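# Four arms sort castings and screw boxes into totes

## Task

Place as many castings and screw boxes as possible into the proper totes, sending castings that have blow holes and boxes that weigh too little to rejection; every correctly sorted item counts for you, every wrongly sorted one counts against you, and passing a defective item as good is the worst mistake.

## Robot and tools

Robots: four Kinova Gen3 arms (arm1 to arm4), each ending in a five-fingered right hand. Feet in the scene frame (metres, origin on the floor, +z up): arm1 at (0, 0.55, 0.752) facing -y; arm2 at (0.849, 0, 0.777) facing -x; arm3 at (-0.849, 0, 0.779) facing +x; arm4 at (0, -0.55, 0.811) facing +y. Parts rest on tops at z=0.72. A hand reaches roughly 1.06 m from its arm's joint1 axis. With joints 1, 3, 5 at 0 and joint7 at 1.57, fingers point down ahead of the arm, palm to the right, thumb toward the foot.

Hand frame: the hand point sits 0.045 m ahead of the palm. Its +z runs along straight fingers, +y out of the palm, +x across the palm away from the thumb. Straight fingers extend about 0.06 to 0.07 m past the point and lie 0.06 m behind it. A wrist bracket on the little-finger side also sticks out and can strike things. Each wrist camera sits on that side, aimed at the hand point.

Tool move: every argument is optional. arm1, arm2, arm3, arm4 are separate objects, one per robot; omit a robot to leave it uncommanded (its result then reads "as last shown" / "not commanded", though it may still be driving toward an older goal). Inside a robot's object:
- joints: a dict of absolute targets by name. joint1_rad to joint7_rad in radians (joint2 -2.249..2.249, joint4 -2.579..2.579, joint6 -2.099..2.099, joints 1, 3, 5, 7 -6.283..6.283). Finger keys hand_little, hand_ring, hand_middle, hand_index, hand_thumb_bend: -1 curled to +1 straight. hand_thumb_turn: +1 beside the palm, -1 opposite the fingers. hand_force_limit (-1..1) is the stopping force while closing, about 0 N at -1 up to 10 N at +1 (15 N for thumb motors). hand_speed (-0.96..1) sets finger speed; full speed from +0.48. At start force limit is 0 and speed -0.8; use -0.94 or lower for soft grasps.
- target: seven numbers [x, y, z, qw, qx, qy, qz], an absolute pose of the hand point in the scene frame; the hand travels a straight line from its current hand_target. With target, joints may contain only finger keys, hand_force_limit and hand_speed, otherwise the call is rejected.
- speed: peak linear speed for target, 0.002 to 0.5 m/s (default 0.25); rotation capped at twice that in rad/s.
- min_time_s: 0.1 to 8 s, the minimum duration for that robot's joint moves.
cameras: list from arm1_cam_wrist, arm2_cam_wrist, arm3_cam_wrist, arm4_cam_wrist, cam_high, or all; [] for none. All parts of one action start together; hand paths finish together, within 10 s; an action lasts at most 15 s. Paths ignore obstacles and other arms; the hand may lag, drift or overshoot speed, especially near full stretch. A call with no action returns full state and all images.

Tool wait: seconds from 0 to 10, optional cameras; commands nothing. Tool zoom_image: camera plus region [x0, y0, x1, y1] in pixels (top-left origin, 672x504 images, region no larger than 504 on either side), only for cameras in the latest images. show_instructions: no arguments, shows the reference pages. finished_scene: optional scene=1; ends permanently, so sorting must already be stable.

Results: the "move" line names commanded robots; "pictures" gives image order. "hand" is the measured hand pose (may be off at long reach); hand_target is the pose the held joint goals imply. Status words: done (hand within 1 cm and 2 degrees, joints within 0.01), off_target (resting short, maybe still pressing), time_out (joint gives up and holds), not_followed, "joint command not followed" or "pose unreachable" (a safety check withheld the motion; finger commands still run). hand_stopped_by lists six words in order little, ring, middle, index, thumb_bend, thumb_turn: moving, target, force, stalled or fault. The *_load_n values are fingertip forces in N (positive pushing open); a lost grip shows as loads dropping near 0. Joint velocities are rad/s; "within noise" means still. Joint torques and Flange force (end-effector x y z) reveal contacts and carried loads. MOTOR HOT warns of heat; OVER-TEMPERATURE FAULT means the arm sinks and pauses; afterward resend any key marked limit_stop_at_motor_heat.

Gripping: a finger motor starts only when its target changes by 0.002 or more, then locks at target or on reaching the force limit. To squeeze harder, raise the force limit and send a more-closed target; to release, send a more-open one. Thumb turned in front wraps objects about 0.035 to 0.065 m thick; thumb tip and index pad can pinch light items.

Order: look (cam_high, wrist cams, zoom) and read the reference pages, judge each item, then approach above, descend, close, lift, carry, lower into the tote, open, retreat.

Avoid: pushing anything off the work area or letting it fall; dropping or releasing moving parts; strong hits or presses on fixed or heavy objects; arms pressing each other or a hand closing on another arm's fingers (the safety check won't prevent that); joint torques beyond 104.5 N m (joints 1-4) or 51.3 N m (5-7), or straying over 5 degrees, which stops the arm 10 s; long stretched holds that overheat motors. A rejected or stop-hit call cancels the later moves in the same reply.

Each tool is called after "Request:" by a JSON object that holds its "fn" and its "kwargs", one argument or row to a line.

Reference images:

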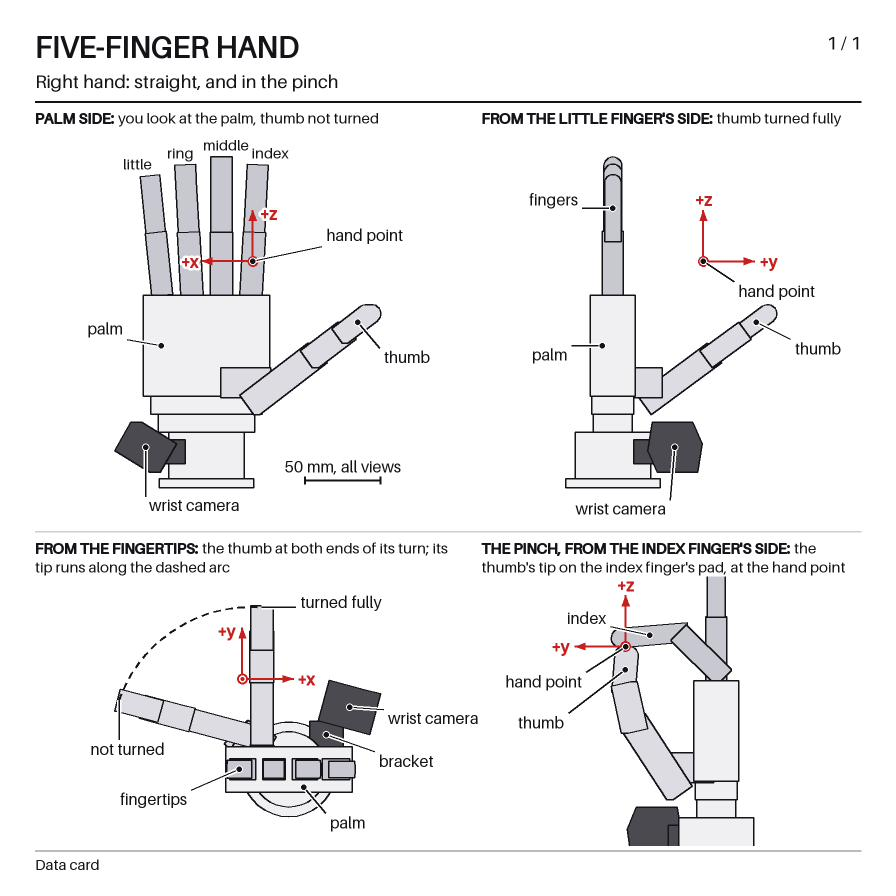

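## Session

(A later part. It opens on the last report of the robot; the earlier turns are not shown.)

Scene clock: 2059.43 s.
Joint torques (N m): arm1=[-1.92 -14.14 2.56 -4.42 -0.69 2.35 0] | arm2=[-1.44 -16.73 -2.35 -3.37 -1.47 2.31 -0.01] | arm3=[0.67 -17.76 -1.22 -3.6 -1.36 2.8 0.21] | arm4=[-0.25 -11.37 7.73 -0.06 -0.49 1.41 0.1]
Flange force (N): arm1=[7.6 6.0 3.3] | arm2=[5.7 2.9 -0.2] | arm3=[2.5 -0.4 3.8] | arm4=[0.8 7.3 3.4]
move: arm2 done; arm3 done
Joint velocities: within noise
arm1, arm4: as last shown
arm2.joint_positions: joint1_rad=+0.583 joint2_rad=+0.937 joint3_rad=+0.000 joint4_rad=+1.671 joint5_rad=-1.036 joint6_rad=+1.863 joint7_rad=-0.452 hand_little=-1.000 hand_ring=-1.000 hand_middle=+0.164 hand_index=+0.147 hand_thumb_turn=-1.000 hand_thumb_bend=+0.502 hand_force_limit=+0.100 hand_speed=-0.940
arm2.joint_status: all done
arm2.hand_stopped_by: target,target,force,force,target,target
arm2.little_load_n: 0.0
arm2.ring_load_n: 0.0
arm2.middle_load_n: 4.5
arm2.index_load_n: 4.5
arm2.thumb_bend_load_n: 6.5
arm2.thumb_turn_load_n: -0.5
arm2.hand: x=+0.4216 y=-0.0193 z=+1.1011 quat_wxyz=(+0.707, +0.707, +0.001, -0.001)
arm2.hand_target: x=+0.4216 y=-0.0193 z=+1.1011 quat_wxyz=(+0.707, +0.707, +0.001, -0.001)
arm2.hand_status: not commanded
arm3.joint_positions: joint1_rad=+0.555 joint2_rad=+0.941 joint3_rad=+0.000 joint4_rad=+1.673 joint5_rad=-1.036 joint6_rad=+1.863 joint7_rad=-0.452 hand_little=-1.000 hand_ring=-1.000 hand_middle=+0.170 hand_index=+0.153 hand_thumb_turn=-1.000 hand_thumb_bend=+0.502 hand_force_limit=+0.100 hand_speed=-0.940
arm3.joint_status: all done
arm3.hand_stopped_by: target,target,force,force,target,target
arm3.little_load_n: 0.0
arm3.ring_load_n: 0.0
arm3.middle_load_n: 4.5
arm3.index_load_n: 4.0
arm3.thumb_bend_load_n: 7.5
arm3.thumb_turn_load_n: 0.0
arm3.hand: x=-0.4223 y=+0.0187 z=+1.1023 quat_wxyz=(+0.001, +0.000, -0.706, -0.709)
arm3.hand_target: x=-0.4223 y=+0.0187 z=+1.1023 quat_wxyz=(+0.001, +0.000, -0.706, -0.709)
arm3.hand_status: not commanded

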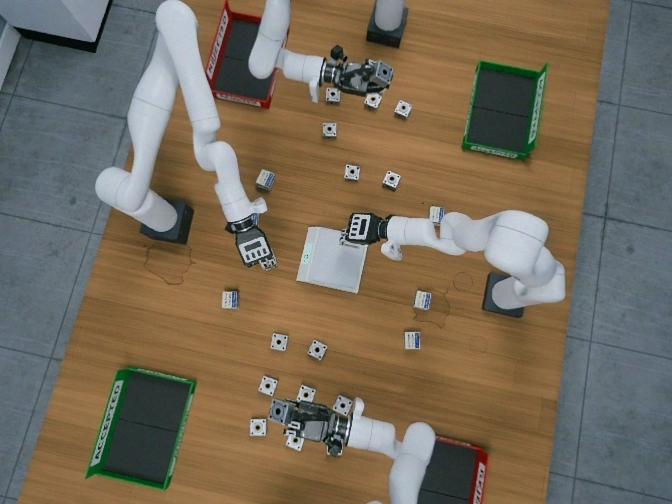

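Request:
{"fn": "move", "kwargs": {
  "arm1": {"target":[-0.033,0.0475,0.816,0,0,0.8747,-0.4848],"speed":0.08},
  "arm2": {"joints":{"joint1_rad":-0.658,"joint2_rad":0.772,"joint3_rad":0,"joint4_rad":1.908,"joint5_rad":-1.877,"joint6_rad":0.796,"joint7_rad":2.616},"min_time_s":3.5},
  "arm3": {"joints":{"joint1_rad":-0.677,"joint2_rad":0.771,"joint3_rad":0,"joint4_rad":1.923,"joint5_rad":-1.884,"joint6_rad":0.804,"joint7_rad":2.635},"min_time_s":3.5},
  "arm4": {"target":[0.038,-0.0185,0.88,0.4848,-0.8747,0,0],"speed":0.25},
  "cameras": ["cam_high"]
}}

Scene clock: 2179.90 s.
Joint torques (N m): arm1=[-1.74 -13.92 2.84 -1.51 -0.56 1.57 0.07] | arm2=[-1.38 -17.08 -1.82 -5.82 -1.11 1.77 -0.14] | arm3=[0.71 -17.94 -0.62 -5.86 -1.04 2.3 0.08] | arm4=[-0.33 -16.75 8.87 -1.05 -2.65 -0.89 0.08]
Flange force (N): arm1=[5.3 3.6 -0.4] | arm2=[-1.2 0.5 -6.3] | arm3=[-2.9 -0.2 -0.4] | arm4=[-0.6 7.4 2.7]
move: arm1 done; arm2 done; arm3 done; arm4 done
Joint velocities: within noise
arm1.joint_positions: joint1_rad=-0.130 joint2_rad=+0.769 joint3_rad=+0.358 joint4_rad=+2.464 joint5_rad=+3.423 joint6_rad=+1.123 joint7_rad=-3.404 hand_little=-1.000 hand_ring=-1.000 hand_middle=+0.230 hand_index=+0.224 hand_thumb_turn=-1.000 hand_thumb_bend=+0.503 hand_force_limit=+0.100 hand_speed=-0.940
arm1.joint_status: not commanded
arm1.hand_stopped_by: target,target,force,force,target,target
arm1.little_load_n: 0.0
arm1.ring_load_n: 0.0
arm1.middle_load_n: 4.0
arm1.index_load_n: 5.5
arm1.thumb_bend_load_n: 7.5
arm1.thumb_turn_load_n: 0.0
arm1.hand: x=-0.0330 y=+0.0475 z=+0.8160 quat_wxyz=(+0.000, +0.000, -0.875, +0.485)
arm1.hand_target: x=-0.0330 y=+0.0475 z=+0.8160 quat_wxyz=(+0.000, +0.000, -0.875, +0.485)
arm1.hand_status: done (0.000 m and 0.0 deg from the pose sent, 0.064 m and 0.0 deg at the start)
arm2.joint_positions: joint1_rad=-0.658 joint2_rad=+0.772 joint3_rad=+0.000 joint4_rad=+1.908 joint5_rad=-1.877 joint6_rad=+0.796 joint7_rad=+2.616 hand_little=-1.000 hand_ring=-1.000 hand_middle=+0.164 hand_index=+0.147 hand_thumb_turn=-1.000 hand_thumb_bend=+0.502 hand_force_limit=+0.100 hand_speed=-0.940
arm2.joint_status: all done
arm2.hand_stopped_by: target,target,force,force,target,target
arm2.little_load_n: 0.0
arm2.ring_load_n: 0.0
arm2.middle_load_n: 3.5
arm2.index_load_n: 4.0
arm2.thumb_bend_load_n: 7.5
arm2.thumb_turn_load_n: 0.0
arm2.hand: x=+0.5175 y=-0.4799 z=+0.8605 quat_wxyz=(+0.000, +0.000, +0.875, -0.484)
arm2.hand_target: x=+0.5175 y=-0.4799 z=+0.8605 quat_wxyz=(+0.000, +0.000, +0.875, -0.484)
arm2.hand_status: not commanded
arm3.joint_positions: joint1_rad=-0.677 joint2_rad=+0.771 joint3_rad=+0.000 joint4_rad=+1.923 joint5_rad=-1.884 joint6_rad=+0.804 joint7_rad=+2.635 hand_little=-1.000 hand_ring=-1.000 hand_middle=+0.170 hand_index=+0.153 hand_thumb_turn=-1.000 hand_thumb_bend=+0.502 hand_force_limit=+0.100 hand_speed=-0.940
arm3.joint_status: all done
arm3.hand_stopped_by: target,target,force,force,target,target
arm3.little_load_n: 0.0
arm3.ring_load_n: 0.0
arm3.middle_load_n: 3.5
arm3.index_load_n: 4.0
arm3.thumb_bend_load_n: 8.5
arm3.thumb_turn_load_n: 0.0
arm3.hand: x=-0.5194 y=+0.4737 z=+0.8620 quat_wxyz=(-0.485, +0.874, +0.001, +0.001)
arm3.hand_target: x=-0.5194 y=+0.4737 z=+0.8620 quat_wxyz=(-0.485, +0.874, +0.001, +0.001)
arm3.hand_status: not commanded
arm4.joint_positions: joint1_rad=-0.591 joint2_rad=+1.502 joint3_rad=+1.455 joint4_rad=+2.371 joint5_rad=+0.556 joint6_rad=-1.630 joint7_rad=-1.371 hand_little=-1.000 hand_ring=-1.000 hand_middle=+0.207 hand_index=+0.196 hand_thumb_turn=-1.000 hand_thumb_bend=+0.503 hand_force_limit=+0.100 hand_speed=-0.940
arm4.joint_status: not commanded
arm4.hand_stopped_by: target,target,force,force,target,target
arm4.little_load_n: 0.5
arm4.ring_load_n: 0.0
arm4.middle_load_n: 4.0
arm4.index_load_n: 5.0
arm4.thumb_bend_load_n: 8.5
arm4.thumb_turn_load_n: 0.0
arm4.hand: x=+0.0380 y=-0.0185 z=+0.8800 quat_wxyz=(-0.485, +0.875, +0.000, +0.000)
arm4.hand_target: x=+0.0380 y=-0.0185 z=+0.8800 quat_wxyz=(-0.485, +0.875, +0.000, +0.000)
arm4.hand_status: done (0.000 m and 0.0 deg from the pose sent, 0.164 m and 56.0 deg at the start; a joint's target at an end of its range on 21 of 115 steps)

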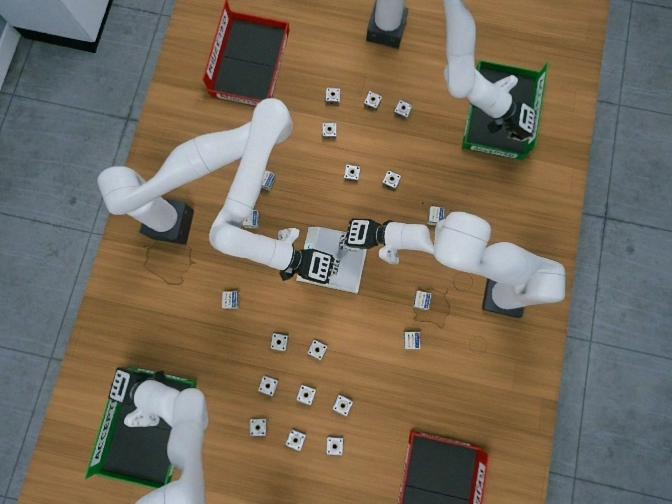

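Request:
{"fn": "move", "kwargs": {
  "arm1": {"target":[-0.033,0.0475,0.813,0,0,0.8747,-0.4848],"speed":0.04},
  "arm2": {"target":[0.518,-0.4805,0.7555,0,0,0.8747,-0.4848],"speed":0.1},
  "arm3": {"target":[-0.520,0.4745,0.7555,0.4848,-0.8747,0,0],"speed":0.1},
  "cameras": ["cam_high","arm4_cam_wrist"]
}}

Request:
{"fn": "zoom_image", "kwargs": {
  "camera": "cam_high",
  "region": [280, 235, 340, 280]
}}

Scene clock: 2199.37 s.
Joint torques (N m): arm1=[-1.95 -11.8 2.42 -0.69 -0.26 0.38 0.1] | arm2=[-2.44 -11.08 -1.04 -2.38 -0.24 -0.52 0.08] | arm3=[-0.22 -12.35 0.2 -2.7 -0.19 0.01 0.33] | arm4=[-0.38 -16.75 8.93 -0.95 -2.59 -0.88 0.09]
Flange force (N): arm1=[5.6 1.0 -3.5] | arm2=[-0.9 -10.7 -16.6] | arm3=[-3.3 -10.5 -10.6] | arm4=[-0.4 7.6 3.2]
move: arm1 done; arm2 done; arm3 done
Joint velocities: within noise
arm1.joint_positions: joint1_rad=-0.129 joint2_rad=+0.781 joint3_rad=+0.356 joint4_rad=+2.464 joint5_rad=+3.420 joint6_rad=+1.134 joint7_rad=-3.402 hand_little=-1.000 hand_ring=-1.000 hand_middle=+0.230 hand_index=+0.224 hand_thumb_turn=-1.000 hand_thumb_bend=+0.503 hand_force_limit=+0.100 hand_speed=-0.940
arm1.joint_status: not commanded
arm1.hand_stopped_by: target,target,force,force,target,target
arm1.little_load_n: 0.0
arm1.ring_load_n: 0.0
arm1.middle_load_n: 4.0
arm1.index_load_n: 5.0
arm1.thumb_bend_load_n: 7.5
arm1.thumb_turn_load_n: 0.0
arm1.hand: x=-0.0330 y=+0.0475 z=+0.8130 quat_wxyz=(+0.000, +0.000, -0.875, +0.485)
arm1.hand_target: x=-0.0330 y=+0.0475 z=+0.8130 quat_wxyz=(+0.000, +0.000, -0.875, +0.485)
arm1.hand_status: done (0.000 m and 0.0 deg from the pose sent, 0.003 m and 0.0 deg at the start)
arm2.joint_positions: joint1_rad=-0.660 joint2_rad=+1.020 joint3_rad=+0.001 joint4_rad=+1.881 joint5_rad=-2.063 joint6_rad=+0.884 joint7_rad=+2.890 hand_little=-1.000 hand_ring=-1.000 hand_middle=+0.164 hand_index=+0.147 hand_thumb_turn=-1.000 hand_thumb_bend=+0.502 hand_force_limit=+0.100 hand_speed=-0.940
arm2.joint_status: not commanded
arm2.hand_stopped_by: target,target,force,force,target,target
arm2.little_load_n: 0.0
arm2.ring_load_n: 0.0
arm2.middle_load_n: 4.0
arm2.index_load_n: 4.5
arm2.thumb_bend_load_n: 6.5
arm2.thumb_turn_load_n: 0.0
arm2.hand: x=+0.5180 y=-0.4805 z=+0.7555 quat_wxyz=(+0.000, +0.000, +0.875, -0.485)
arm2.hand_target: x=+0.5180 y=-0.4805 z=+0.7555 quat_wxyz=(+0.000, +0.000, +0.875, -0.485)
arm2.hand_status: done (0.000 m and 0.0 deg from the pose sent, 0.105 m and 0.1 deg at the start)
arm3.joint_positions: joint1_rad=-0.681 joint2_rad=+1.025 joint3_rad=+0.002 joint4_rad=+1.893 joint5_rad=-2.068 joint6_rad=+0.892 joint7_rad=+2.905 hand_little=-1.000 hand_ring=-1.000 hand_middle=+0.170 hand_index=+0.153 hand_thumb_turn=-1.000 hand_thumb_bend=+0.502 hand_force_limit=+0.100 hand_speed=-0.940
arm3.joint_status: not commanded
arm3.hand_stopped_by: target,target,force,force,target,target
arm3.little_load_n: 0.0
arm3.ring_load_n: 0.0
arm3.middle_load_n: 3.5
arm3.index_load_n: 4.0
arm3.thumb_bend_load_n: 7.5
arm3.thumb_turn_load_n: 0.0
arm3.hand: x=-0.5200 y=+0.4745 z=+0.7555 quat_wxyz=(-0.485, +0.875, +0.000, +0.000)
arm3.hand_target: x=-0.5200 y=+0.4745 z=+0.7555 quat_wxyz=(-0.485, +0.875, +0.000, +0.000)
arm3.hand_status: done (0.000 m and 0.0 deg from the pose sent, 0.107 m and 0.2 deg at the start)
arm4: as last shown
arm4.middle_load_n: 3.5
pictures: arm4_cam_wrist, cam_high
arm4_cam_wrist: T_world_to_cam=[[0.29807, -0.48563, -0.82178, 0.70813], [-0.78814, -0.6109, 0.07515, -0.05014], [-0.53852, 0.62527, -0.56483, 0.63882]] pos_world=[0.09343, -0.08618, 0.94652]

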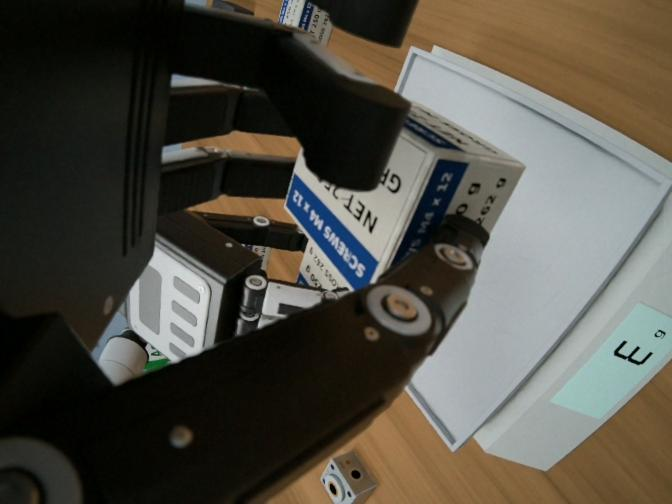

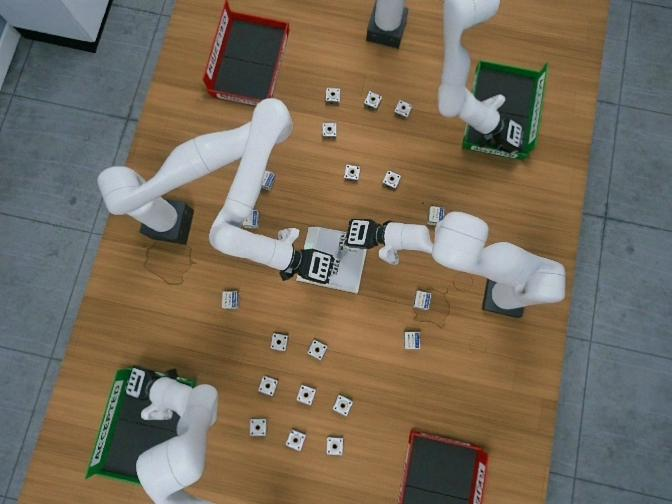

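Scaled by 8.400 from the camera's image (finer frame: 960x720).

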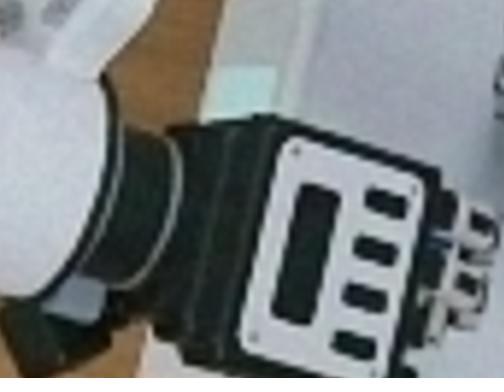

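Request:
{"fn": "move", "kwargs": {
  "arm1": {"target":[-0.033,0.0475,0.814,0,0,0.8747,-0.4848],"speed":0.04},
  "arm2": {"target":[0.518,-0.4805,0.7567,0,0,0.8747,-0.4848],"speed":0.1},
  "arm3": {"target":[-0.520,0.4745,0.7565,0.4848,-0.8747,0,0],"speed":0.1},
  "cameras": ["arm4_cam_wrist"]
}}

Request:
{"fn": "zoom_image", "kwargs": {
  "camera": "arm4_cam_wrist",
  "region": [540, 290, 672, 430]
}}

Scene clock: 2217.00 s.
Joint torques (N m): arm1=[-1.81 -15.02 2.94 -1.53 -0.58 2.01 -0.05] | arm2=[-1.33 -17.85 -1.91 -3.75 -0.61 1.81 -0.13] | arm3=[0.75 -18.89 -0.69 -3.97 -0.53 2.33 0.09] | arm4=[-0.31 -16.84 8.89 -1.02 -2.65 -0.94 0.09]
Flange force (N): arm1=[5.4 5.3 1.6] | arm2=[-0.5 -1.2 -6.3] | arm3=[-2.8 -1.1 -0.7] | arm4=[-0.8 7.5 3.1]
move: arm1 done; arm2 done; arm3 done
Joint velocities: within noise
arm1.joint_positions: joint1_rad=-0.129 joint2_rad=+0.777 joint3_rad=+0.356 joint4_rad=+2.464 joint5_rad=+3.421 joint6_rad=+1.130 joint7_rad=-3.402 hand_little=-1.000 hand_ring=-1.000 hand_middle=+0.230 hand_index=+0.224 hand_thumb_turn=-1.000 hand_thumb_bend=+0.503 hand_force_limit=+0.100 hand_speed=-0.940
arm1.joint_status: not commanded
arm1.hand_stopped_by: target,target,force,force,target,target
arm1.little_load_n: 0.0
arm1.ring_load_n: 0.0
arm1.middle_load_n: 4.0
arm1.index_load_n: 5.5
arm1.thumb_bend_load_n: 8.0
arm1.thumb_turn_load_n: 0.0
arm1.hand: x=-0.0330 y=+0.0475 z=+0.8140 quat_wxyz=(+0.000, +0.000, -0.875, +0.485)
arm1.hand_target: x=-0.0330 y=+0.0475 z=+0.8140 quat_wxyz=(+0.000, +0.000, -0.875, +0.485)
arm1.hand_status: done (0.000 m and 0.0 deg from the pose sent, 0.001 m and 0.0 deg at the start)
arm2.joint_positions: joint1_rad=-0.660 joint2_rad=+1.017 joint3_rad=+0.001 joint4_rad=+1.882 joint5_rad=-2.062 joint6_rad=+0.883 joint7_rad=+2.887 hand_little=-1.000 hand_ring=-1.000 hand_middle=+0.164 hand_index=+0.147 hand_thumb_turn=-1.000 hand_thumb_bend=+0.502 hand_force_limit=+0.100 hand_speed=-0.940
arm2.joint_status: not commanded
arm2.hand_stopped_by: target,target,force,force,target,target
arm2.little_load_n: 0.0
arm2.ring_load_n: 0.0
arm2.middle_load_n: 3.5
arm2.index_load_n: 4.5
arm2.thumb_bend_load_n: 7.0
arm2.thumb_turn_load_n: 0.0
arm2.hand: x=+0.5180 y=-0.4805 z=+0.7567 quat_wxyz=(+0.000, +0.000, +0.875, -0.485)
arm2.hand_target: x=+0.5180 y=-0.4805 z=+0.7567 quat_wxyz=(+0.000, +0.000, +0.875, -0.485)
arm2.hand_status: done (0.000 m and 0.0 deg from the pose sent, 0.001 m and 0.0 deg at the start)
arm3.joint_positions: joint1_rad=-0.681 joint2_rad=+1.022 joint3_rad=+0.002 joint4_rad=+1.894 joint5_rad=-2.066 joint6_rad=+0.891 joint7_rad=+2.903 hand_little=-1.000 hand_ring=-1.000 hand_middle=+0.170 hand_index=+0.153 hand_thumb_turn=-1.000 hand_thumb_bend=+0.502 hand_force_limit=+0.100 hand_speed=-0.940
arm3.joint_status: not commanded
arm3.hand_stopped_by: target,target,force,force,target,target
arm3.little_load_n: 0.0
arm3.ring_load_n: 0.0
arm3.middle_load_n: 4.0
arm3.index_load_n: 4.0
arm3.thumb_bend_load_n: 7.5
arm3.thumb_turn_load_n: 0.0
arm3.hand: x=-0.5200 y=+0.4745 z=+0.7565 quat_wxyz=(-0.485, +0.875, +0.000, +0.000)
arm3.hand_target: x=-0.5200 y=+0.4745 z=+0.7565 quat_wxyz=(-0.485, +0.875, +0.000, +0.000)
arm3.hand_status: done (0.000 m and 0.0 deg from the pose sent, 0.001 m and 0.0 deg at the start)
arm4: as last shown
arm4.little_load_n: 0.0
arm4.middle_load_n: 4.0
arm4_cam_wrist: T_world_to_cam=[[0.29807, -0.48563, -0.82178, 0.70813], [-0.78814, -0.6109, 0.07515, -0.05014], [-0.53852, 0.62527, -0.56483, 0.63882]] pos_world=[0.09343, -0.08618, 0.94652]

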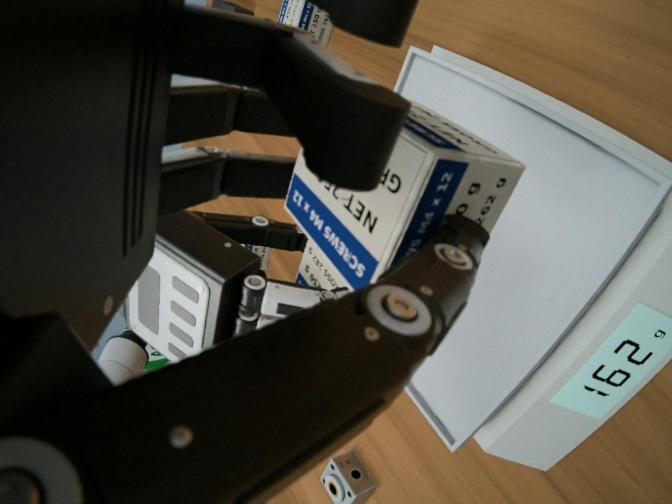

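Scaled by 3.600 from the camera's image (finer frame: 960x720).

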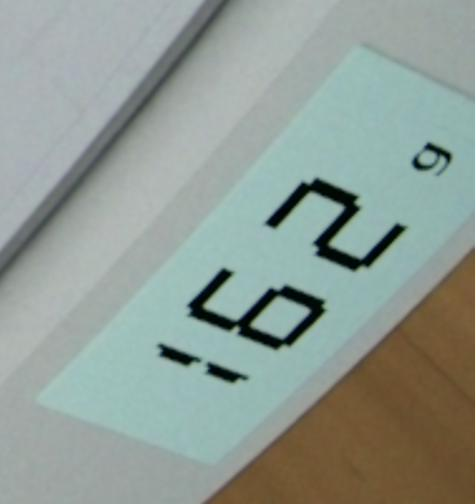

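Request:
{"fn": "move", "kwargs": {
  "arm1": {"joints":{"hand_index":0.28,"hand_middle":0.285,"hand_thumb_bend":0.56}},
  "arm2": {"joints":{"hand_index":0.22,"hand_middle":0.235,"hand_thumb_bend":0.56}},
  "arm3": {"joints":{"hand_index":0.225,"hand_middle":0.24,"hand_thumb_bend":0.56}},
  "cameras": ["arm4_cam_wrist"]
}}

Request:
{"fn": "zoom_image", "kwargs": {
  "camera": "arm4_cam_wrist",
  "region": [540, 290, 672, 430]
}}

Scene clock: 2231.93 s.
Joint torques (N m): arm1=[-1.85 -14.63 2.73 -1.42 -0.47 1.83 -0.01] | arm2=[-1.41 -17.55 -1.82 -3.78 -0.63 1.71 -0.14] | arm3=[0.71 -18.44 -0.65 -3.87 -0.52 2.18 0.11] | arm4=[-0.32 -16.79 8.91 -0.93 -2.64 -0.88 0.09]
Flange force (N): arm1=[5.3 4.6 1.0] | arm2=[-0.7 -1.5 -7.0] | arm3=[-2.7 -1.8 -1.3] | arm4=[-0.5 7.4 3.1]
move: arm1 done; arm2 done; arm3 done
Joint velocities: within noise
arm1.joint_positions: joint1_rad=-0.129 joint2_rad=+0.777 joint3_rad=+0.356 joint4_rad=+2.464 joint5_rad=+3.421 joint6_rad=+1.130 joint7_rad=-3.403 hand_little=-1.000 hand_ring=-1.000 hand_middle=+0.286 hand_index=+0.280 hand_thumb_turn=-1.000 hand_thumb_bend=+0.560 hand_force_limit=+0.100 hand_speed=-0.940
arm1.joint_status: all done
arm1.hand_stopped_by: target,target,target,target,target,target
arm1.little_load_n: 0.0
arm1.ring_load_n: 0.0
arm1.middle_load_n: 0.0
arm1.index_load_n: 0.0
arm1.thumb_bend_load_n: 0.0
arm1.thumb_turn_load_n: 0.0
arm1.hand: x=-0.0330 y=+0.0475 z=+0.8140 quat_wxyz=(+0.000, +0.000, -0.875, +0.485)
arm1.hand_target: x=-0.0330 y=+0.0475 z=+0.8140 quat_wxyz=(+0.000, +0.000, -0.875, +0.485)
arm1.hand_status: not commanded
arm2.joint_positions: joint1_rad=-0.660 joint2_rad=+1.017 joint3_rad=+0.001 joint4_rad=+1.882 joint5_rad=-2.062 joint6_rad=+0.883 joint7_rad=+2.887 hand_little=-1.000 hand_ring=-1.000 hand_middle=+0.236 hand_index=+0.220 hand_thumb_turn=-1.000 hand_thumb_bend=+0.560 hand_force_limit=+0.100 hand_speed=-0.940
arm2.joint_status: all done
arm2.hand_stopped_by: target,target,target,target,target,target
arm2.little_load_n: 0.0
arm2.ring_load_n: 0.0
arm2.middle_load_n: 0.0
arm2.index_load_n: 0.0
arm2.thumb_bend_load_n: 0.0
arm2.thumb_turn_load_n: 0.0
arm2.hand: x=+0.5180 y=-0.4805 z=+0.7567 quat_wxyz=(+0.000, +0.000, +0.875, -0.485)
arm2.hand_target: x=+0.5180 y=-0.4805 z=+0.7567 quat_wxyz=(+0.000, +0.000, +0.875, -0.485)
arm2.hand_status: not commanded
arm3.joint_positions: joint1_rad=-0.681 joint2_rad=+1.022 joint3_rad=+0.002 joint4_rad=+1.894 joint5_rad=-2.066 joint6_rad=+0.891 joint7_rad=+2.903 hand_little=-1.000 hand_ring=-1.000 hand_middle=+0.240 hand_index=+0.226 hand_thumb_turn=-1.000 hand_thumb_bend=+0.560 hand_force_limit=+0.100 hand_speed=-0.940
arm3.joint_status: all done
arm3.hand_stopped_by: target,target,target,target,target,target
arm3.little_load_n: 0.0
arm3.ring_load_n: 0.0
arm3.middle_load_n: 0.0
arm3.index_load_n: 0.0
arm3.thumb_bend_load_n: 0.0
arm3.thumb_turn_load_n: 0.0
arm3.hand: x=-0.5200 y=+0.4745 z=+0.7565 quat_wxyz=(-0.485, +0.875, +0.000, +0.000)
arm3.hand_target: x=-0.5200 y=+0.4745 z=+0.7565 quat_wxyz=(-0.485, +0.875, +0.000, +0.000)
arm3.hand_status: not commanded
arm4: as last shown
arm4_cam_wrist: T_world_to_cam=[[0.29807, -0.48563, -0.82178, 0.70813], [-0.78814, -0.6109, 0.07515, -0.05014], [-0.53852, 0.62527, -0.56483, 0.63882]] pos_world=[0.09343, -0.08618, 0.94652]

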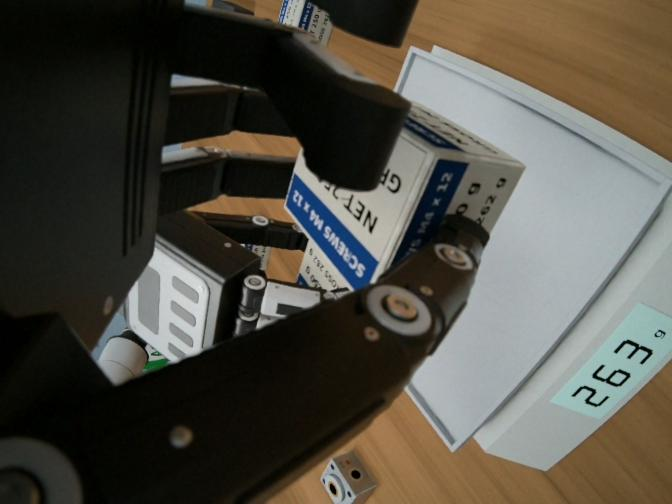

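Scaled by 3.600 from the camera's image (finer frame: 960x720).

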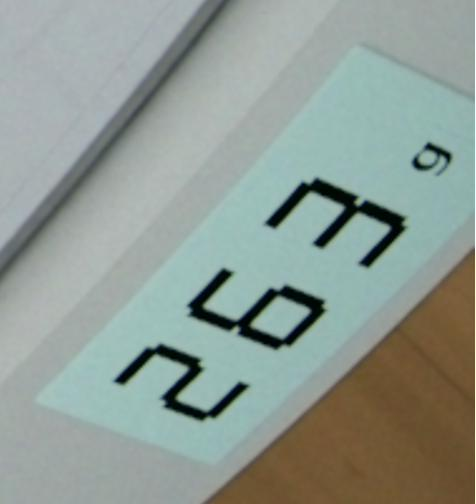

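Request:
{"fn": "move", "kwargs": {
  "arm1": {"joints":{"hand_index":0.1,"hand_middle":0.1,"hand_thumb_bend":0.5}},
  "arm2": {"target":[0.518,-0.4805,0.86,0,0,0.8747,-0.4848],"speed":0.15},
  "arm3": {"target":[-0.520,0.4745,0.86,0.4848,-0.8747,0,0],"speed":0.15},
  "arm4": {"target":[0.038,-0.0185,0.822,0.4848,-0.8747,0,0],"speed":0.1},
  "cameras": ["cam_high"]
}}

Request:
{"fn": "zoom_image", "kwargs": {
  "camera": "cam_high",
  "region": [305, 75, 425, 200]
}}

Request:
{"fn": "zoom_image", "kwargs": {
  "camera": "cam_high",
  "region": [245, 325, 365, 455]
}}

Scene clock: 2267.57 s.
Joint torques (N m): arm1=[-1.77 -13.91 2.81 -0.99 -0.53 1.39 0.06] | arm2=[-1.43 -16.34 -1.64 -5.45 -0.98 1.53 -0.17] | arm3=[0.7 -17.29 -0.45 -5.5 -0.87 2.01 0.1] | arm4=[-0.39 -16.9 8.88 0.6 -2.53 -0.89 0.05]
Flange force (N): arm1=[5.6 3.5 0.5] | arm2=[-1.3 -0.5 -7.0] | arm3=[-3.0 -1.2 -1.0] | arm4=[-0.5 7.9 1.9]
move: arm1 off_target; arm2 done; arm3 done; arm4 done
Joint velocities: within noise
arm1.joint_positions: joint1_rad=-0.129 joint2_rad=+0.777 joint3_rad=+0.356 joint4_rad=+2.464 joint5_rad=+3.421 joint6_rad=+1.130 joint7_rad=-3.403 hand_little=-1.000 hand_ring=-1.000 hand_middle=+0.215 hand_index=+0.204 hand_thumb_turn=-1.000 hand_thumb_bend=+0.524 hand_force_limit=+0.100 hand_speed=-0.940
arm1.joint_status: hand_middle off_target (ended at +0.215, target +0.100); hand_index off_target (ended at +0.204, target +0.100); hand_thumb_bend off_target (ended at +0.524, target +0.500)
arm1.hand_stopped_by: target,target,force,force,force,target
arm1.little_load_n: 0.0
arm1.ring_load_n: 0.0
arm1.middle_load_n: 4.5
arm1.index_load_n: 6.5
arm1.thumb_bend_load_n: 8.0
arm1.thumb_turn_load_n: 0.5
arm1.hand: x=-0.0330 y=+0.0475 z=+0.8140 quat_wxyz=(+0.000, +0.000, -0.875, +0.485)
arm1.hand_target: x=-0.0330 y=+0.0475 z=+0.8140 quat_wxyz=(+0.000, +0.000, -0.875, +0.485)
arm1.hand_status: not commanded
arm2.joint_positions: joint1_rad=-0.658 joint2_rad=+0.773 joint3_rad=-0.003 joint4_rad=+1.908 joint5_rad=-1.880 joint6_rad=+0.795 joint7_rad=+2.619 hand_little=-1.000 hand_ring=-1.000 hand_middle=+0.236 hand_index=+0.220 hand_thumb_turn=-1.000 hand_thumb_bend=+0.560 hand_force_limit=+0.100 hand_speed=-0.940
arm2.joint_status: not commanded
arm2.hand_stopped_by: target,target,target,target,target,target
arm2.little_load_n: 0.0
arm2.ring_load_n: 0.0
arm2.middle_load_n: 0.0
arm2.index_load_n: 0.0
arm2.thumb_bend_load_n: 0.0
arm2.thumb_turn_load_n: 0.0
arm2.hand: x=+0.5180 y=-0.4805 z=+0.8600 quat_wxyz=(+0.000, +0.000, +0.875, -0.485)
arm2.hand_target: x=+0.5180 y=-0.4805 z=+0.8600 quat_wxyz=(+0.000, +0.000, +0.875, -0.485)
arm2.hand_status: done (0.000 m and 0.0 deg from the pose sent, 0.103 m and 0.0 deg at the start)
arm3.joint_positions: joint1_rad=-0.678 joint2_rad=+0.775 joint3_rad=-0.003 joint4_rad=+1.922 joint5_rad=-1.887 joint6_rad=+0.801 joint7_rad=+2.637 hand_little=-1.000 hand_ring=-1.000 hand_middle=+0.240 hand_index=+0.226 hand_thumb_turn=-1.000 hand_thumb_bend=+0.560 hand_force_limit=+0.100 hand_speed=-0.940
arm3.joint_status: not commanded
arm3.hand_stopped_by: target,target,target,target,target,target
arm3.little_load_n: 0.0
arm3.ring_load_n: 0.0
arm3.middle_load_n: 0.0
arm3.index_load_n: 0.0
arm3.thumb_bend_load_n: 0.0
arm3.thumb_turn_load_n: 0.0
arm3.hand: x=-0.5200 y=+0.4745 z=+0.8600 quat_wxyz=(-0.485, +0.875, +0.000, +0.000)
arm3.hand_target: x=-0.5200 y=+0.4745 z=+0.8600 quat_wxyz=(-0.485, +0.875, +0.000, +0.000)
arm3.hand_status: done (0.000 m and 0.0 deg from the pose sent, 0.103 m and 0.0 deg at the start)
arm4.joint_positions: joint1_rad=-0.587 joint2_rad=+1.629 joint3_rad=+1.307 joint4_rad=+2.356 joint5_rad=+0.365 joint6_rad=-1.635 joint7_rad=-1.351 hand_little=-1.000 hand_ring=-1.000 hand_middle=+0.207 hand_index=+0.196 hand_thumb_turn=-1.000 hand_thumb_bend=+0.503 hand_force_limit=+0.100 hand_speed=-0.940
arm4.joint_status: not commanded
arm4.hand_stopped_by: target,target,force,force,target,target
arm4.little_load_n: 0.0
arm4.ring_load_n: 0.0
arm4.middle_load_n: 4.0
arm4.index_load_n: 4.5
arm4.thumb_bend_load_n: 8.5
arm4.thumb_turn_load_n: 0.0
arm4.hand: x=+0.0380 y=-0.0185 z=+0.8220 quat_wxyz=(-0.485, +0.875, +0.000, +0.000)
arm4.hand_target: x=+0.0380 y=-0.0185 z=+0.8220 quat_wxyz=(-0.485, +0.875, +0.000, +0.000)
arm4.hand_status: done (0.000 m and 0.0 deg from the pose sent, 0.058 m and 0.0 deg at the start)

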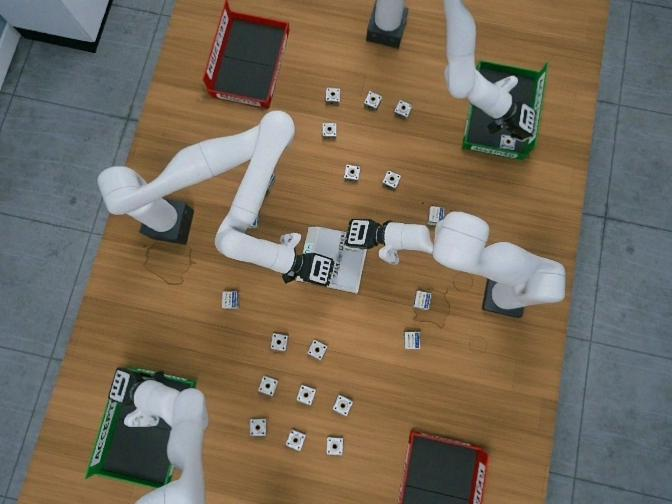

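Scaled by 4.032 from the camera's image (finer frame: 960x720).

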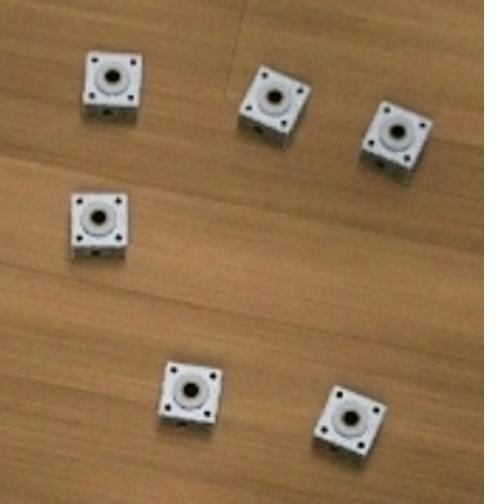

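Scaled by 3.877 from the camera's image (finer frame: 960x720).

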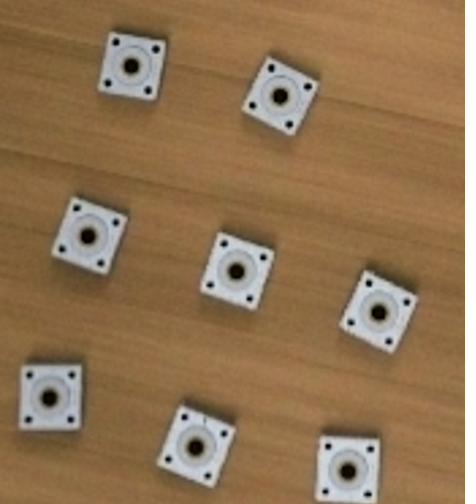

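Request:
{"fn": "move", "kwargs": {
  "arm1": {"target":[-0.033,0.0475,0.88,0,0,0.8747,-0.4848],"speed":0.15},
  "arm2": {"target":[0.3055,-0.103,0.80,0.01057,-0.01907,0.8745,-0.4847],"speed":0.35,"joints":{"hand_index":0.6,"hand_middle":0.6,"hand_thumb_bend":0.65,"hand_speed":0.2}},
  "arm3": {"target":[-0.4337,-0.1247,0.80,0.4824,-0.8704,-0.0869,0.0481],"speed":0.35,"joints":{"hand_index":0.6,"hand_middle":0.6,"hand_thumb_bend":0.65,"hand_speed":0.2}},
  "arm4": {"target":[0.038,-0.0185,0.816,0.4848,-0.8747,0,0],"speed":0.05},
  "cameras": ["cam_high","arm4_cam_wrist"]
}}

Scene clock: 2325.47 s.
Joint torques (N m): arm1=[-1.88 -14.12 2.64 -4.4 -0.69 2.4 -0.01] | arm2=[-1.42 -20.47 -0.47 -5.6 -1.53 1.35 -0.15] | arm3=[0.7 -20.77 1.91 -4.77 -0.79 2.14 0.07] | arm4=[-0.39 -13.46 6.05 0.05 -0.89 -0.46 0.22]
Flange force (N): arm1=[7.4 5.7 3.3] | arm2=[-6.2 -2.9 -3.3] | arm3=[-2.7 -3.4 4.0] | arm4=[-0.8 0.3 -4.2]
move: arm1 done; arm2 done; arm3 done; arm4 done
Joint velocities: within noise
arm1.joint_positions: joint1_rad=-0.163 joint2_rad=+0.524 joint3_rad=+0.392 joint4_rad=+2.440 joint5_rad=+3.497 joint6_rad=+0.861 joint7_rad=-3.443 hand_little=-1.000 hand_ring=-1.000 hand_middle=+0.215 hand_index=+0.204 hand_thumb_turn=-1.000 hand_thumb_bend=+0.525 hand_force_limit=+0.100 hand_speed=-0.940
arm1.joint_status: not commanded
arm1.hand_stopped_by: target,target,force,force,force,target
arm1.little_load_n: 0.0
arm1.ring_load_n: 0.0
arm1.middle_load_n: 4.0
arm1.index_load_n: 5.5
arm1.thumb_bend_load_n: 9.0
arm1.thumb_turn_load_n: 0.5
arm1.hand: x=-0.0330 y=+0.0475 z=+0.8800 quat_wxyz=(+0.000, +0.000, -0.875, +0.485)
arm1.hand_target: x=-0.0330 y=+0.0475 z=+0.8800 quat_wxyz=(+0.000, +0.000, -0.875, +0.485)
arm1.hand_status: done (0.000 m and 0.0 deg from the pose sent, 0.066 m and 0.0 deg at the start)
arm2.joint_positions: joint1_rad=+0.037 joint2_rad=+1.141 joint3_rad=+0.269 joint4_rad=+1.246 joint5_rad=-1.212 joint6_rad=+1.471 joint7_rad=+2.439 hand_little=-1.000 hand_ring=-1.000 hand_middle=+0.600 hand_index=+0.600 hand_thumb_turn=-1.000 hand_thumb_bend=+0.650 hand_force_limit=+0.100 hand_speed=+0.200
arm2.joint_status: all done
arm2.hand_stopped_by: target,target,target,target,target,target
arm2.little_load_n: 0.0
arm2.ring_load_n: 0.0
arm2.middle_load_n: 0.0
arm2.index_load_n: 0.0
arm2.thumb_bend_load_n: 0.0
arm2.thumb_turn_load_n: 0.0
arm2.hand: x=+0.3055 y=-0.1030 z=+0.8000 quat_wxyz=(+0.011, -0.019, +0.874, -0.485)
arm2.hand_target: x=+0.3055 y=-0.1030 z=+0.8000 quat_wxyz=(+0.011, -0.019, +0.874, -0.485)
arm2.hand_status: done (0.000 m and 0.0 deg from the pose sent, 0.437 m and 2.5 deg at the start)
arm3.joint_positions: joint1_rad=+0.355 joint2_rad=+1.173 joint3_rad=+0.380 joint4_rad=+1.216 joint5_rad=-0.891 joint6_rad=+1.775 joint7_rad=+2.778 hand_little=-1.000 hand_ring=-1.000 hand_middle=+0.600 hand_index=+0.600 hand_thumb_turn=-1.000 hand_thumb_bend=+0.650 hand_force_limit=+0.100 hand_speed=+0.200
arm3.joint_status: all done
arm3.hand_stopped_by: target,target,target,target,target,target
arm3.little_load_n: 0.0
arm3.ring_load_n: 0.0
arm3.middle_load_n: 0.0
arm3.index_load_n: 0.0
arm3.thumb_bend_load_n: 0.0
arm3.thumb_turn_load_n: 0.0
arm3.hand: x=-0.4337 y=-0.1247 z=+0.8000 quat_wxyz=(-0.482, +0.870, +0.087, -0.048)
arm3.hand_target: x=-0.4337 y=-0.1247 z=+0.8000 quat_wxyz=(-0.482, +0.870, +0.087, -0.048)
arm3.hand_status: done (0.000 m and 0.0 deg from the pose sent, 0.608 m and 11.4 deg at the start)
arm4.joint_positions: joint1_rad=-0.588 joint2_rad=+1.642 joint3_rad=+1.292 joint4_rad=+2.352 joint5_rad=+0.345 joint6_rad=-1.633 joint7_rad=-1.349 hand_little=-1.000 hand_ring=-1.000 hand_middle=+0.207 hand_index=+0.196 hand_thumb_turn=-1.000 hand_thumb_bend=+0.503 hand_force_limit=+0.100 hand_speed=-0.940
arm4.joint_status: not commanded
arm4.hand_stopped_by: target,target,force,force,target,target
arm4.little_load_n: 0.0
arm4.ring_load_n: 0.0
arm4.middle_load_n: 4.0
arm4.index_load_n: 5.0
arm4.thumb_bend_load_n: 8.0
arm4.thumb_turn_load_n: 0.0
arm4.hand: x=+0.0380 y=-0.0185 z=+0.8160 quat_wxyz=(-0.485, +0.875, +0.000, +0.000)
arm4.hand_target: x=+0.0380 y=-0.0185 z=+0.8160 quat_wxyz=(-0.485, +0.875, +0.000, +0.000)
arm4.hand_status: done (0.000 m and 0.0 deg from the pose sent, 0.006 m and 0.0 deg at the start)
pictures: arm4_cam_wrist, cam_high
arm4_cam_wrist: T_world_to_cam=[[0.29807, -0.48563, -0.82178, 0.65554], [-0.78814, -0.6109, 0.07515, -0.04533], [-0.53852, 0.62527, -0.56483, 0.60267]] pos_world=[0.09343, -0.08618, 0.88252]

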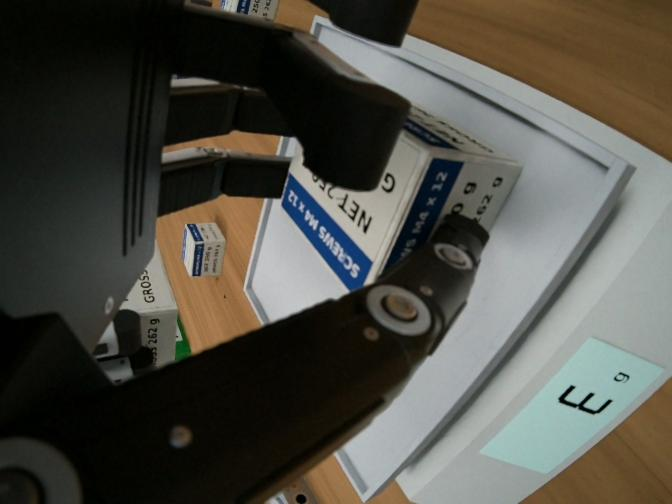

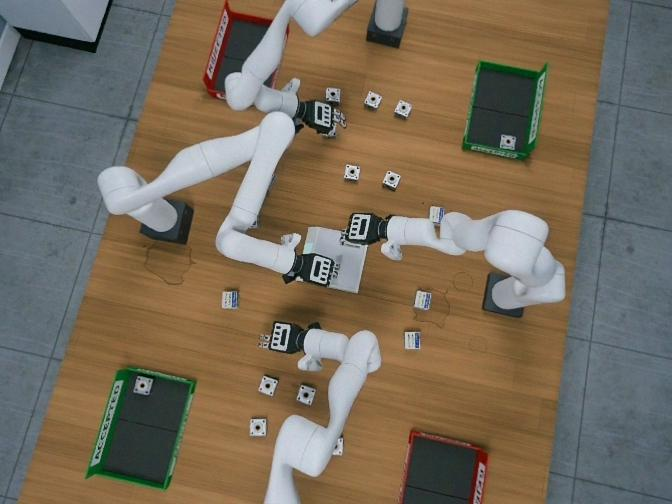

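Request:
{"fn": "move", "kwargs": {
  "arm1": {"target":[-0.7035,0.364,0.88,0.3428,-0.6185,-0.6185,0.3428],"speed":0.35},
  "arm2": {"target":[0.3055,-0.103,0.751,0.01057,-0.01907,0.8745,-0.4847],"speed":0.1},
  "arm3": {"target":[-0.4337,-0.1247,0.751,0.4824,-0.8704,-0.0869,0.0481],"speed":0.1},
  "arm4": {"target":[0.038,-0.0185,0.8175,0.4848,-0.8747,0,0],"speed":0.05},
  "cameras": ["cam_high","arm4_cam_wrist"]
}}

Scene clock: 2343.23 s.
Joint torques (N m): arm1=[-1.88 -20.54 7.63 -7.01 -0.62 1.64 -0.05] | arm2=[-1.4 -20.8 -0.62 -5.27 -1.47 1.36 -0.14] | arm3=[0.65 -21.02 1.78 -4.45 -0.72 2.18 0.07] | arm4=[-0.32 -16.9 8.82 0.71 -2.58 -0.96 0.05]
Flange force (N): arm1=[5.2 -1.0 7.2] | arm2=[-6.0 -3.2 -3.7] | arm3=[-2.9 -3.8 3.8] | arm4=[-0.8 7.5 1.9]
move: arm1 done; arm2 done; arm3 done; arm4 done
Joint velocities: within noise
arm1.joint_positions: joint1_rad=+0.745 joint2_rad=+0.883 joint3_rad=+0.730 joint4_rad=+1.723 joint5_rad=+3.377 joint6_rad=+0.274 joint7_rad=-3.976 hand_little=-1.000 hand_ring=-1.000 hand_middle=+0.215 hand_index=+0.204 hand_thumb_turn=-1.000 hand_thumb_bend=+0.525 hand_force_limit=+0.100 hand_speed=-0.940
arm1.joint_status: not commanded
arm1.hand_stopped_by: target,target,force,force,force,target
arm1.little_load_n: 0.0
arm1.ring_load_n: 0.0
arm1.middle_load_n: 4.0
arm1.index_load_n: 5.5
arm1.thumb_bend_load_n: 9.0
arm1.thumb_turn_load_n: 0.5
arm1.hand: x=-0.7035 y=+0.3640 z=+0.8800 quat_wxyz=(+0.343, -0.618, -0.618, +0.343)
arm1.hand_target: x=-0.7035 y=+0.3640 z=+0.8800 quat_wxyz=(+0.343, -0.618, -0.618, +0.343)
arm1.hand_status: done (0.000 m and 0.0 deg from the pose sent, 0.741 m and 90.0 deg at the start)
arm2.joint_positions: joint1_rad=+0.045 joint2_rad=+1.231 joint3_rad=+0.255 joint4_rad=+1.220 joint5_rad=-1.231 joint6_rad=+1.435 joint7_rad=+2.493 hand_little=-1.000 hand_ring=-1.000 hand_middle=+0.600 hand_index=+0.600 hand_thumb_turn=-1.000 hand_thumb_bend=+0.650 hand_force_limit=+0.100 hand_speed=+0.200
arm2.joint_status: not commanded
arm2.hand_stopped_by: target,target,target,target,target,target
arm2.little_load_n: 0.0
arm2.ring_load_n: -0.5
arm2.middle_load_n: 0.0
arm2.index_load_n: 0.0
arm2.thumb_bend_load_n: 0.0
arm2.thumb_turn_load_n: 0.0
arm2.hand: x=+0.3055 y=-0.1030 z=+0.7510 quat_wxyz=(+0.011, -0.019, +0.874, -0.485)
arm2.hand_target: x=+0.3055 y=-0.1030 z=+0.7510 quat_wxyz=(+0.011, -0.019, +0.874, -0.485)
arm2.hand_status: done (0.000 m and 0.0 deg from the pose sent, 0.049 m and 0.0 deg at the start)
arm3.joint_positions: joint1_rad=+0.363 joint2_rad=+1.263 joint3_rad=+0.367 joint4_rad=+1.189 joint5_rad=-0.906 joint6_rad=+1.724 joint7_rad=+2.813 hand_little=-1.000 hand_ring=-1.000 hand_middle=+0.600 hand_index=+0.600 hand_thumb_turn=-1.000 hand_thumb_bend=+0.650 hand_force_limit=+0.100 hand_speed=+0.200
arm3.joint_status: not commanded
arm3.hand_stopped_by: target,target,target,target,target,target
arm3.little_load_n: 0.0
arm3.ring_load_n: 0.0
arm3.middle_load_n: 0.0
arm3.index_load_n: 0.0
arm3.thumb_bend_load_n: 0.0
arm3.thumb_turn_load_n: 0.0
arm3.hand: x=-0.4337 y=-0.1247 z=+0.7510 quat_wxyz=(-0.482, +0.870, +0.087, -0.048)
arm3.hand_target: x=-0.4337 y=-0.1247 z=+0.7510 quat_wxyz=(-0.482, +0.870, +0.087, -0.048)
arm3.hand_status: done (0.000 m and 0.0 deg from the pose sent, 0.049 m and 0.0 deg at the start)
arm4.joint_positions: joint1_rad=-0.587 joint2_rad=+1.638 joint3_rad=+1.295 joint4_rad=+2.353 joint5_rad=+0.350 joint6_rad=-1.634 joint7_rad=-1.350 hand_little=-1.000 hand_ring=-1.000 hand_middle=+0.207 hand_index=+0.196 hand_thumb_turn=-1.000 hand_thumb_bend=+0.503 hand_force_limit=+0.100 hand_speed=-0.940
arm4.joint_status: not commanded
arm4.hand_stopped_by: target,target,force,force,target,target
arm4.little_load_n: -0.5
arm4.ring_load_n: 0.0
arm4.middle_load_n: 4.0
arm4.index_load_n: 5.0
arm4.thumb_bend_load_n: 8.5
arm4.thumb_turn_load_n: 0.0
arm4.hand: x=+0.0380 y=-0.0185 z=+0.8175 quat_wxyz=(-0.485, +0.875, +0.000, +0.000)
arm4.hand_target: x=+0.0380 y=-0.0185 z=+0.8175 quat_wxyz=(-0.485, +0.875, +0.000, +0.000)
arm4.hand_status: done (0.000 m and 0.0 deg from the pose sent, 0.002 m and 0.0 deg at the start)
pictures: arm4_cam_wrist, cam_high
arm4_cam_wrist: T_world_to_cam=[[0.29802, -0.48558, -0.82183, 0.65682], [-0.78813, -0.6109, 0.07515, -0.04545], [-0.53855, 0.62531, -0.56476, 0.60346]] pos_world=[0.09343, -0.08618, 0.88402]

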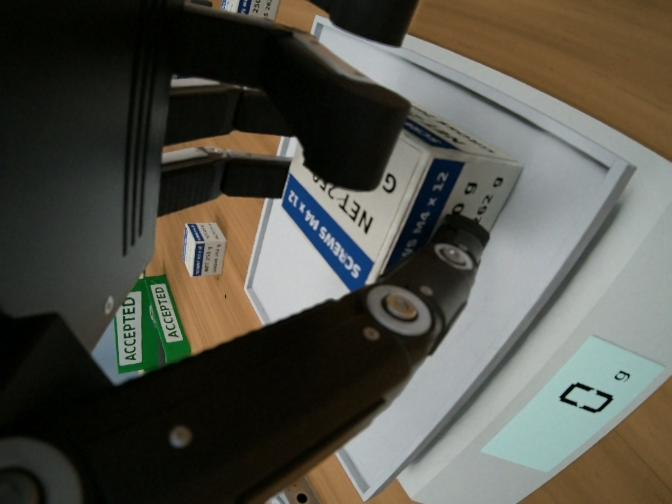

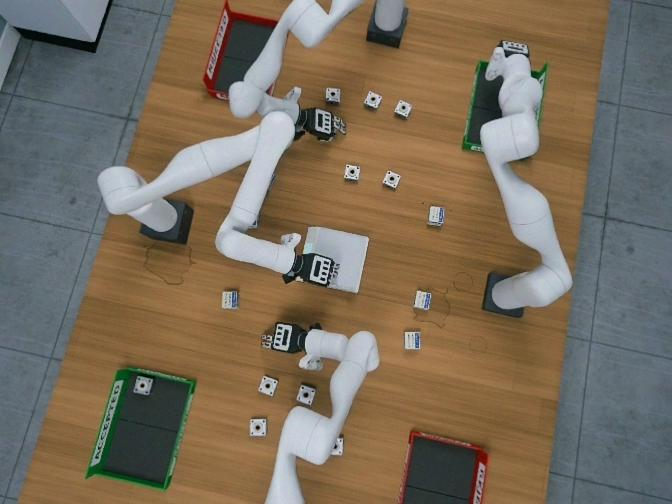

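Request:
{"fn": "move", "kwargs": {
  "arm1": {"target":[-0.7035,0.364,0.7625,0.3428,-0.6185,-0.6185,0.3428],"speed":0.12},
  "arm2": {"joints":{"hand_index":0.45,"hand_middle":0.45,"hand_thumb_bend":0.5,"hand_speed":-0.6}},
  "arm3": {"joints":{"hand_index":0.45,"hand_middle":0.45,"hand_thumb_bend":0.5,"hand_speed":-0.6}},
  "arm4": {"target":[0.038,-0.0185,0.8167,0.4848,-0.8747,0,0],"speed":0.05},
  "cameras": ["arm4_cam_wrist"]
}}

Request:
{"fn": "zoom_image", "kwargs": {
  "camera": "arm4_cam_wrist",
  "region": [480, 330, 672, 480]
}}

Scene clock: 2358.00 s.
Joint torques (N m): arm1=[-1.94 -16.81 5.89 -3.17 -0.36 0.49 0.12] | arm2=[-1.44 -20.8 -0.56 -5.22 -1.46 1.38 -0.16] | arm3=[0.74 -21.01 1.74 -4.44 -0.74 2.14 0.1] | arm4=[-0.3 -16 8.15 0.51 -2.18 -0.77 0.13]
Flange force (N): arm1=[5.2 -4.8 -1.2] | arm2=[-5.8 -3.1 -3.7] | arm3=[-2.8 -3.9 3.7] | arm4=[-0.9 5.7 0.1]
move: arm1 done; arm2 done; arm3 done; arm4 done
Joint velocities: within noise
arm1.joint_positions: joint1_rad=+0.736 joint2_rad=+1.161 joint3_rad=+0.747 joint4_rad=+1.729 joint5_rad=+3.214 joint6_rad=+0.484 joint7_rad=-4.003 hand_little=-1.000 hand_ring=-1.000 hand_middle=+0.215 hand_index=+0.204 hand_thumb_turn=-1.000 hand_thumb_bend=+0.525 hand_force_limit=+0.100 hand_speed=-0.940
arm1.joint_status: not commanded
arm1.hand_stopped_by: target,target,force,force,force,target
arm1.little_load_n: 0.5
arm1.ring_load_n: 0.0
arm1.middle_load_n: 3.5
arm1.index_load_n: 6.0
arm1.thumb_bend_load_n: 8.5
arm1.thumb_turn_load_n: 0.0
arm1.hand: x=-0.7035 y=+0.3640 z=+0.7625 quat_wxyz=(+0.343, -0.618, -0.618, +0.343)
arm1.hand_target: x=-0.7035 y=+0.3640 z=+0.7625 quat_wxyz=(+0.343, -0.618, -0.618, +0.343)
arm1.hand_status: done (0.000 m and 0.0 deg from the pose sent, 0.117 m and 0.0 deg at the start)
arm2.joint_positions: joint1_rad=+0.045 joint2_rad=+1.231 joint3_rad=+0.255 joint4_rad=+1.220 joint5_rad=-1.231 joint6_rad=+1.435 joint7_rad=+2.493 hand_little=-1.000 hand_ring=-1.000 hand_middle=+0.450 hand_index=+0.450 hand_thumb_turn=-1.000 hand_thumb_bend=+0.500 hand_force_limit=+0.100 hand_speed=-0.600
arm2.joint_status: all done
arm2.hand_stopped_by: target,target,target,target,target,target
arm2.little_load_n: 0.0
arm2.ring_load_n: 0.0
arm2.middle_load_n: 0.0
arm2.index_load_n: 0.0
arm2.thumb_bend_load_n: 0.0
arm2.thumb_turn_load_n: 0.0
arm2.hand: x=+0.3055 y=-0.1030 z=+0.7510 quat_wxyz=(+0.011, -0.019, +0.874, -0.485)
arm2.hand_target: x=+0.3055 y=-0.1030 z=+0.7510 quat_wxyz=(+0.011, -0.019, +0.874, -0.485)
arm2.hand_status: not commanded
arm3.joint_positions: joint1_rad=+0.363 joint2_rad=+1.263 joint3_rad=+0.367 joint4_rad=+1.189 joint5_rad=-0.906 joint6_rad=+1.724 joint7_rad=+2.813 hand_little=-1.000 hand_ring=-1.000 hand_middle=+0.450 hand_index=+0.450 hand_thumb_turn=-1.000 hand_thumb_bend=+0.500 hand_force_limit=+0.100 hand_speed=-0.600
arm3.joint_status: all done
arm3.hand_stopped_by: target,target,target,target,target,target
arm3.little_load_n: 0.0
arm3.ring_load_n: 0.0
arm3.middle_load_n: 0.0
arm3.index_load_n: 0.0
arm3.thumb_bend_load_n: 0.5
arm3.thumb_turn_load_n: 0.0
arm3.hand: x=-0.4337 y=-0.1247 z=+0.7510 quat_wxyz=(-0.482, +0.870, +0.087, -0.048)
arm3.hand_target: x=-0.4337 y=-0.1247 z=+0.7510 quat_wxyz=(-0.482, +0.870, +0.087, -0.048)
arm3.hand_status: not commanded
arm4.joint_positions: joint1_rad=-0.588 joint2_rad=+1.640 joint3_rad=+1.294 joint4_rad=+2.353 joint5_rad=+0.348 joint6_rad=-1.634 joint7_rad=-1.350 hand_little=-1.000 hand_ring=-1.000 hand_middle=+0.207 hand_index=+0.196 hand_thumb_turn=-1.000 hand_thumb_bend=+0.503 hand_force_limit=+0.100 hand_speed=-0.940
arm4.joint_status: not commanded
arm4.hand_stopped_by: target,target,force,force,target,target
arm4.little_load_n: 0.0
arm4.ring_load_n: 0.0
arm4.middle_load_n: 4.0
arm4.index_load_n: 5.0
arm4.thumb_bend_load_n: 8.5
arm4.thumb_turn_load_n: 0.0
arm4.hand: x=+0.0380 y=-0.0185 z=+0.8167 quat_wxyz=(-0.485, +0.875, +0.000, +0.000)
arm4.hand_target: x=+0.0380 y=-0.0185 z=+0.8167 quat_wxyz=(-0.485, +0.875, +0.000, +0.000)
arm4.hand_status: done (0.000 m and 0.0 deg from the pose sent, 0.001 m and 0.0 deg at the start)
arm4_cam_wrist: T_world_to_cam=[[0.29807, -0.48563, -0.82178, 0.65611], [-0.78814, -0.6109, 0.07515, -0.04538], [-0.53852, 0.62527, -0.56483, 0.60306]] pos_world=[0.09343, -0.08618, 0.88322]

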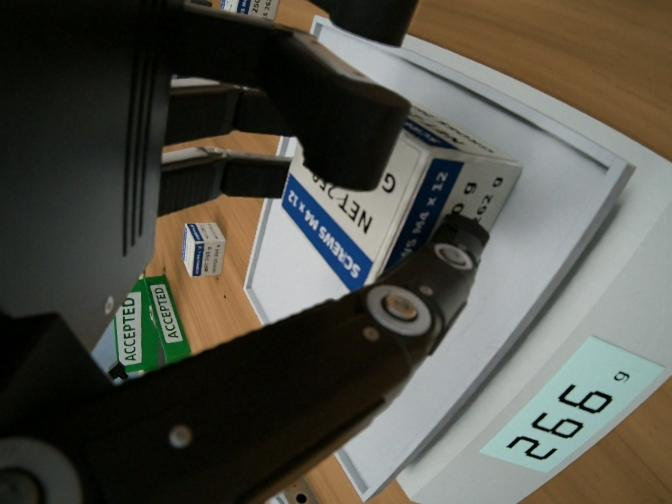

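Scaled by 2.625 from the camera's image (finer frame: 960x720).

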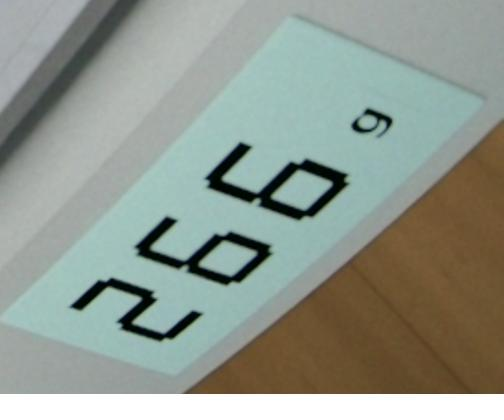

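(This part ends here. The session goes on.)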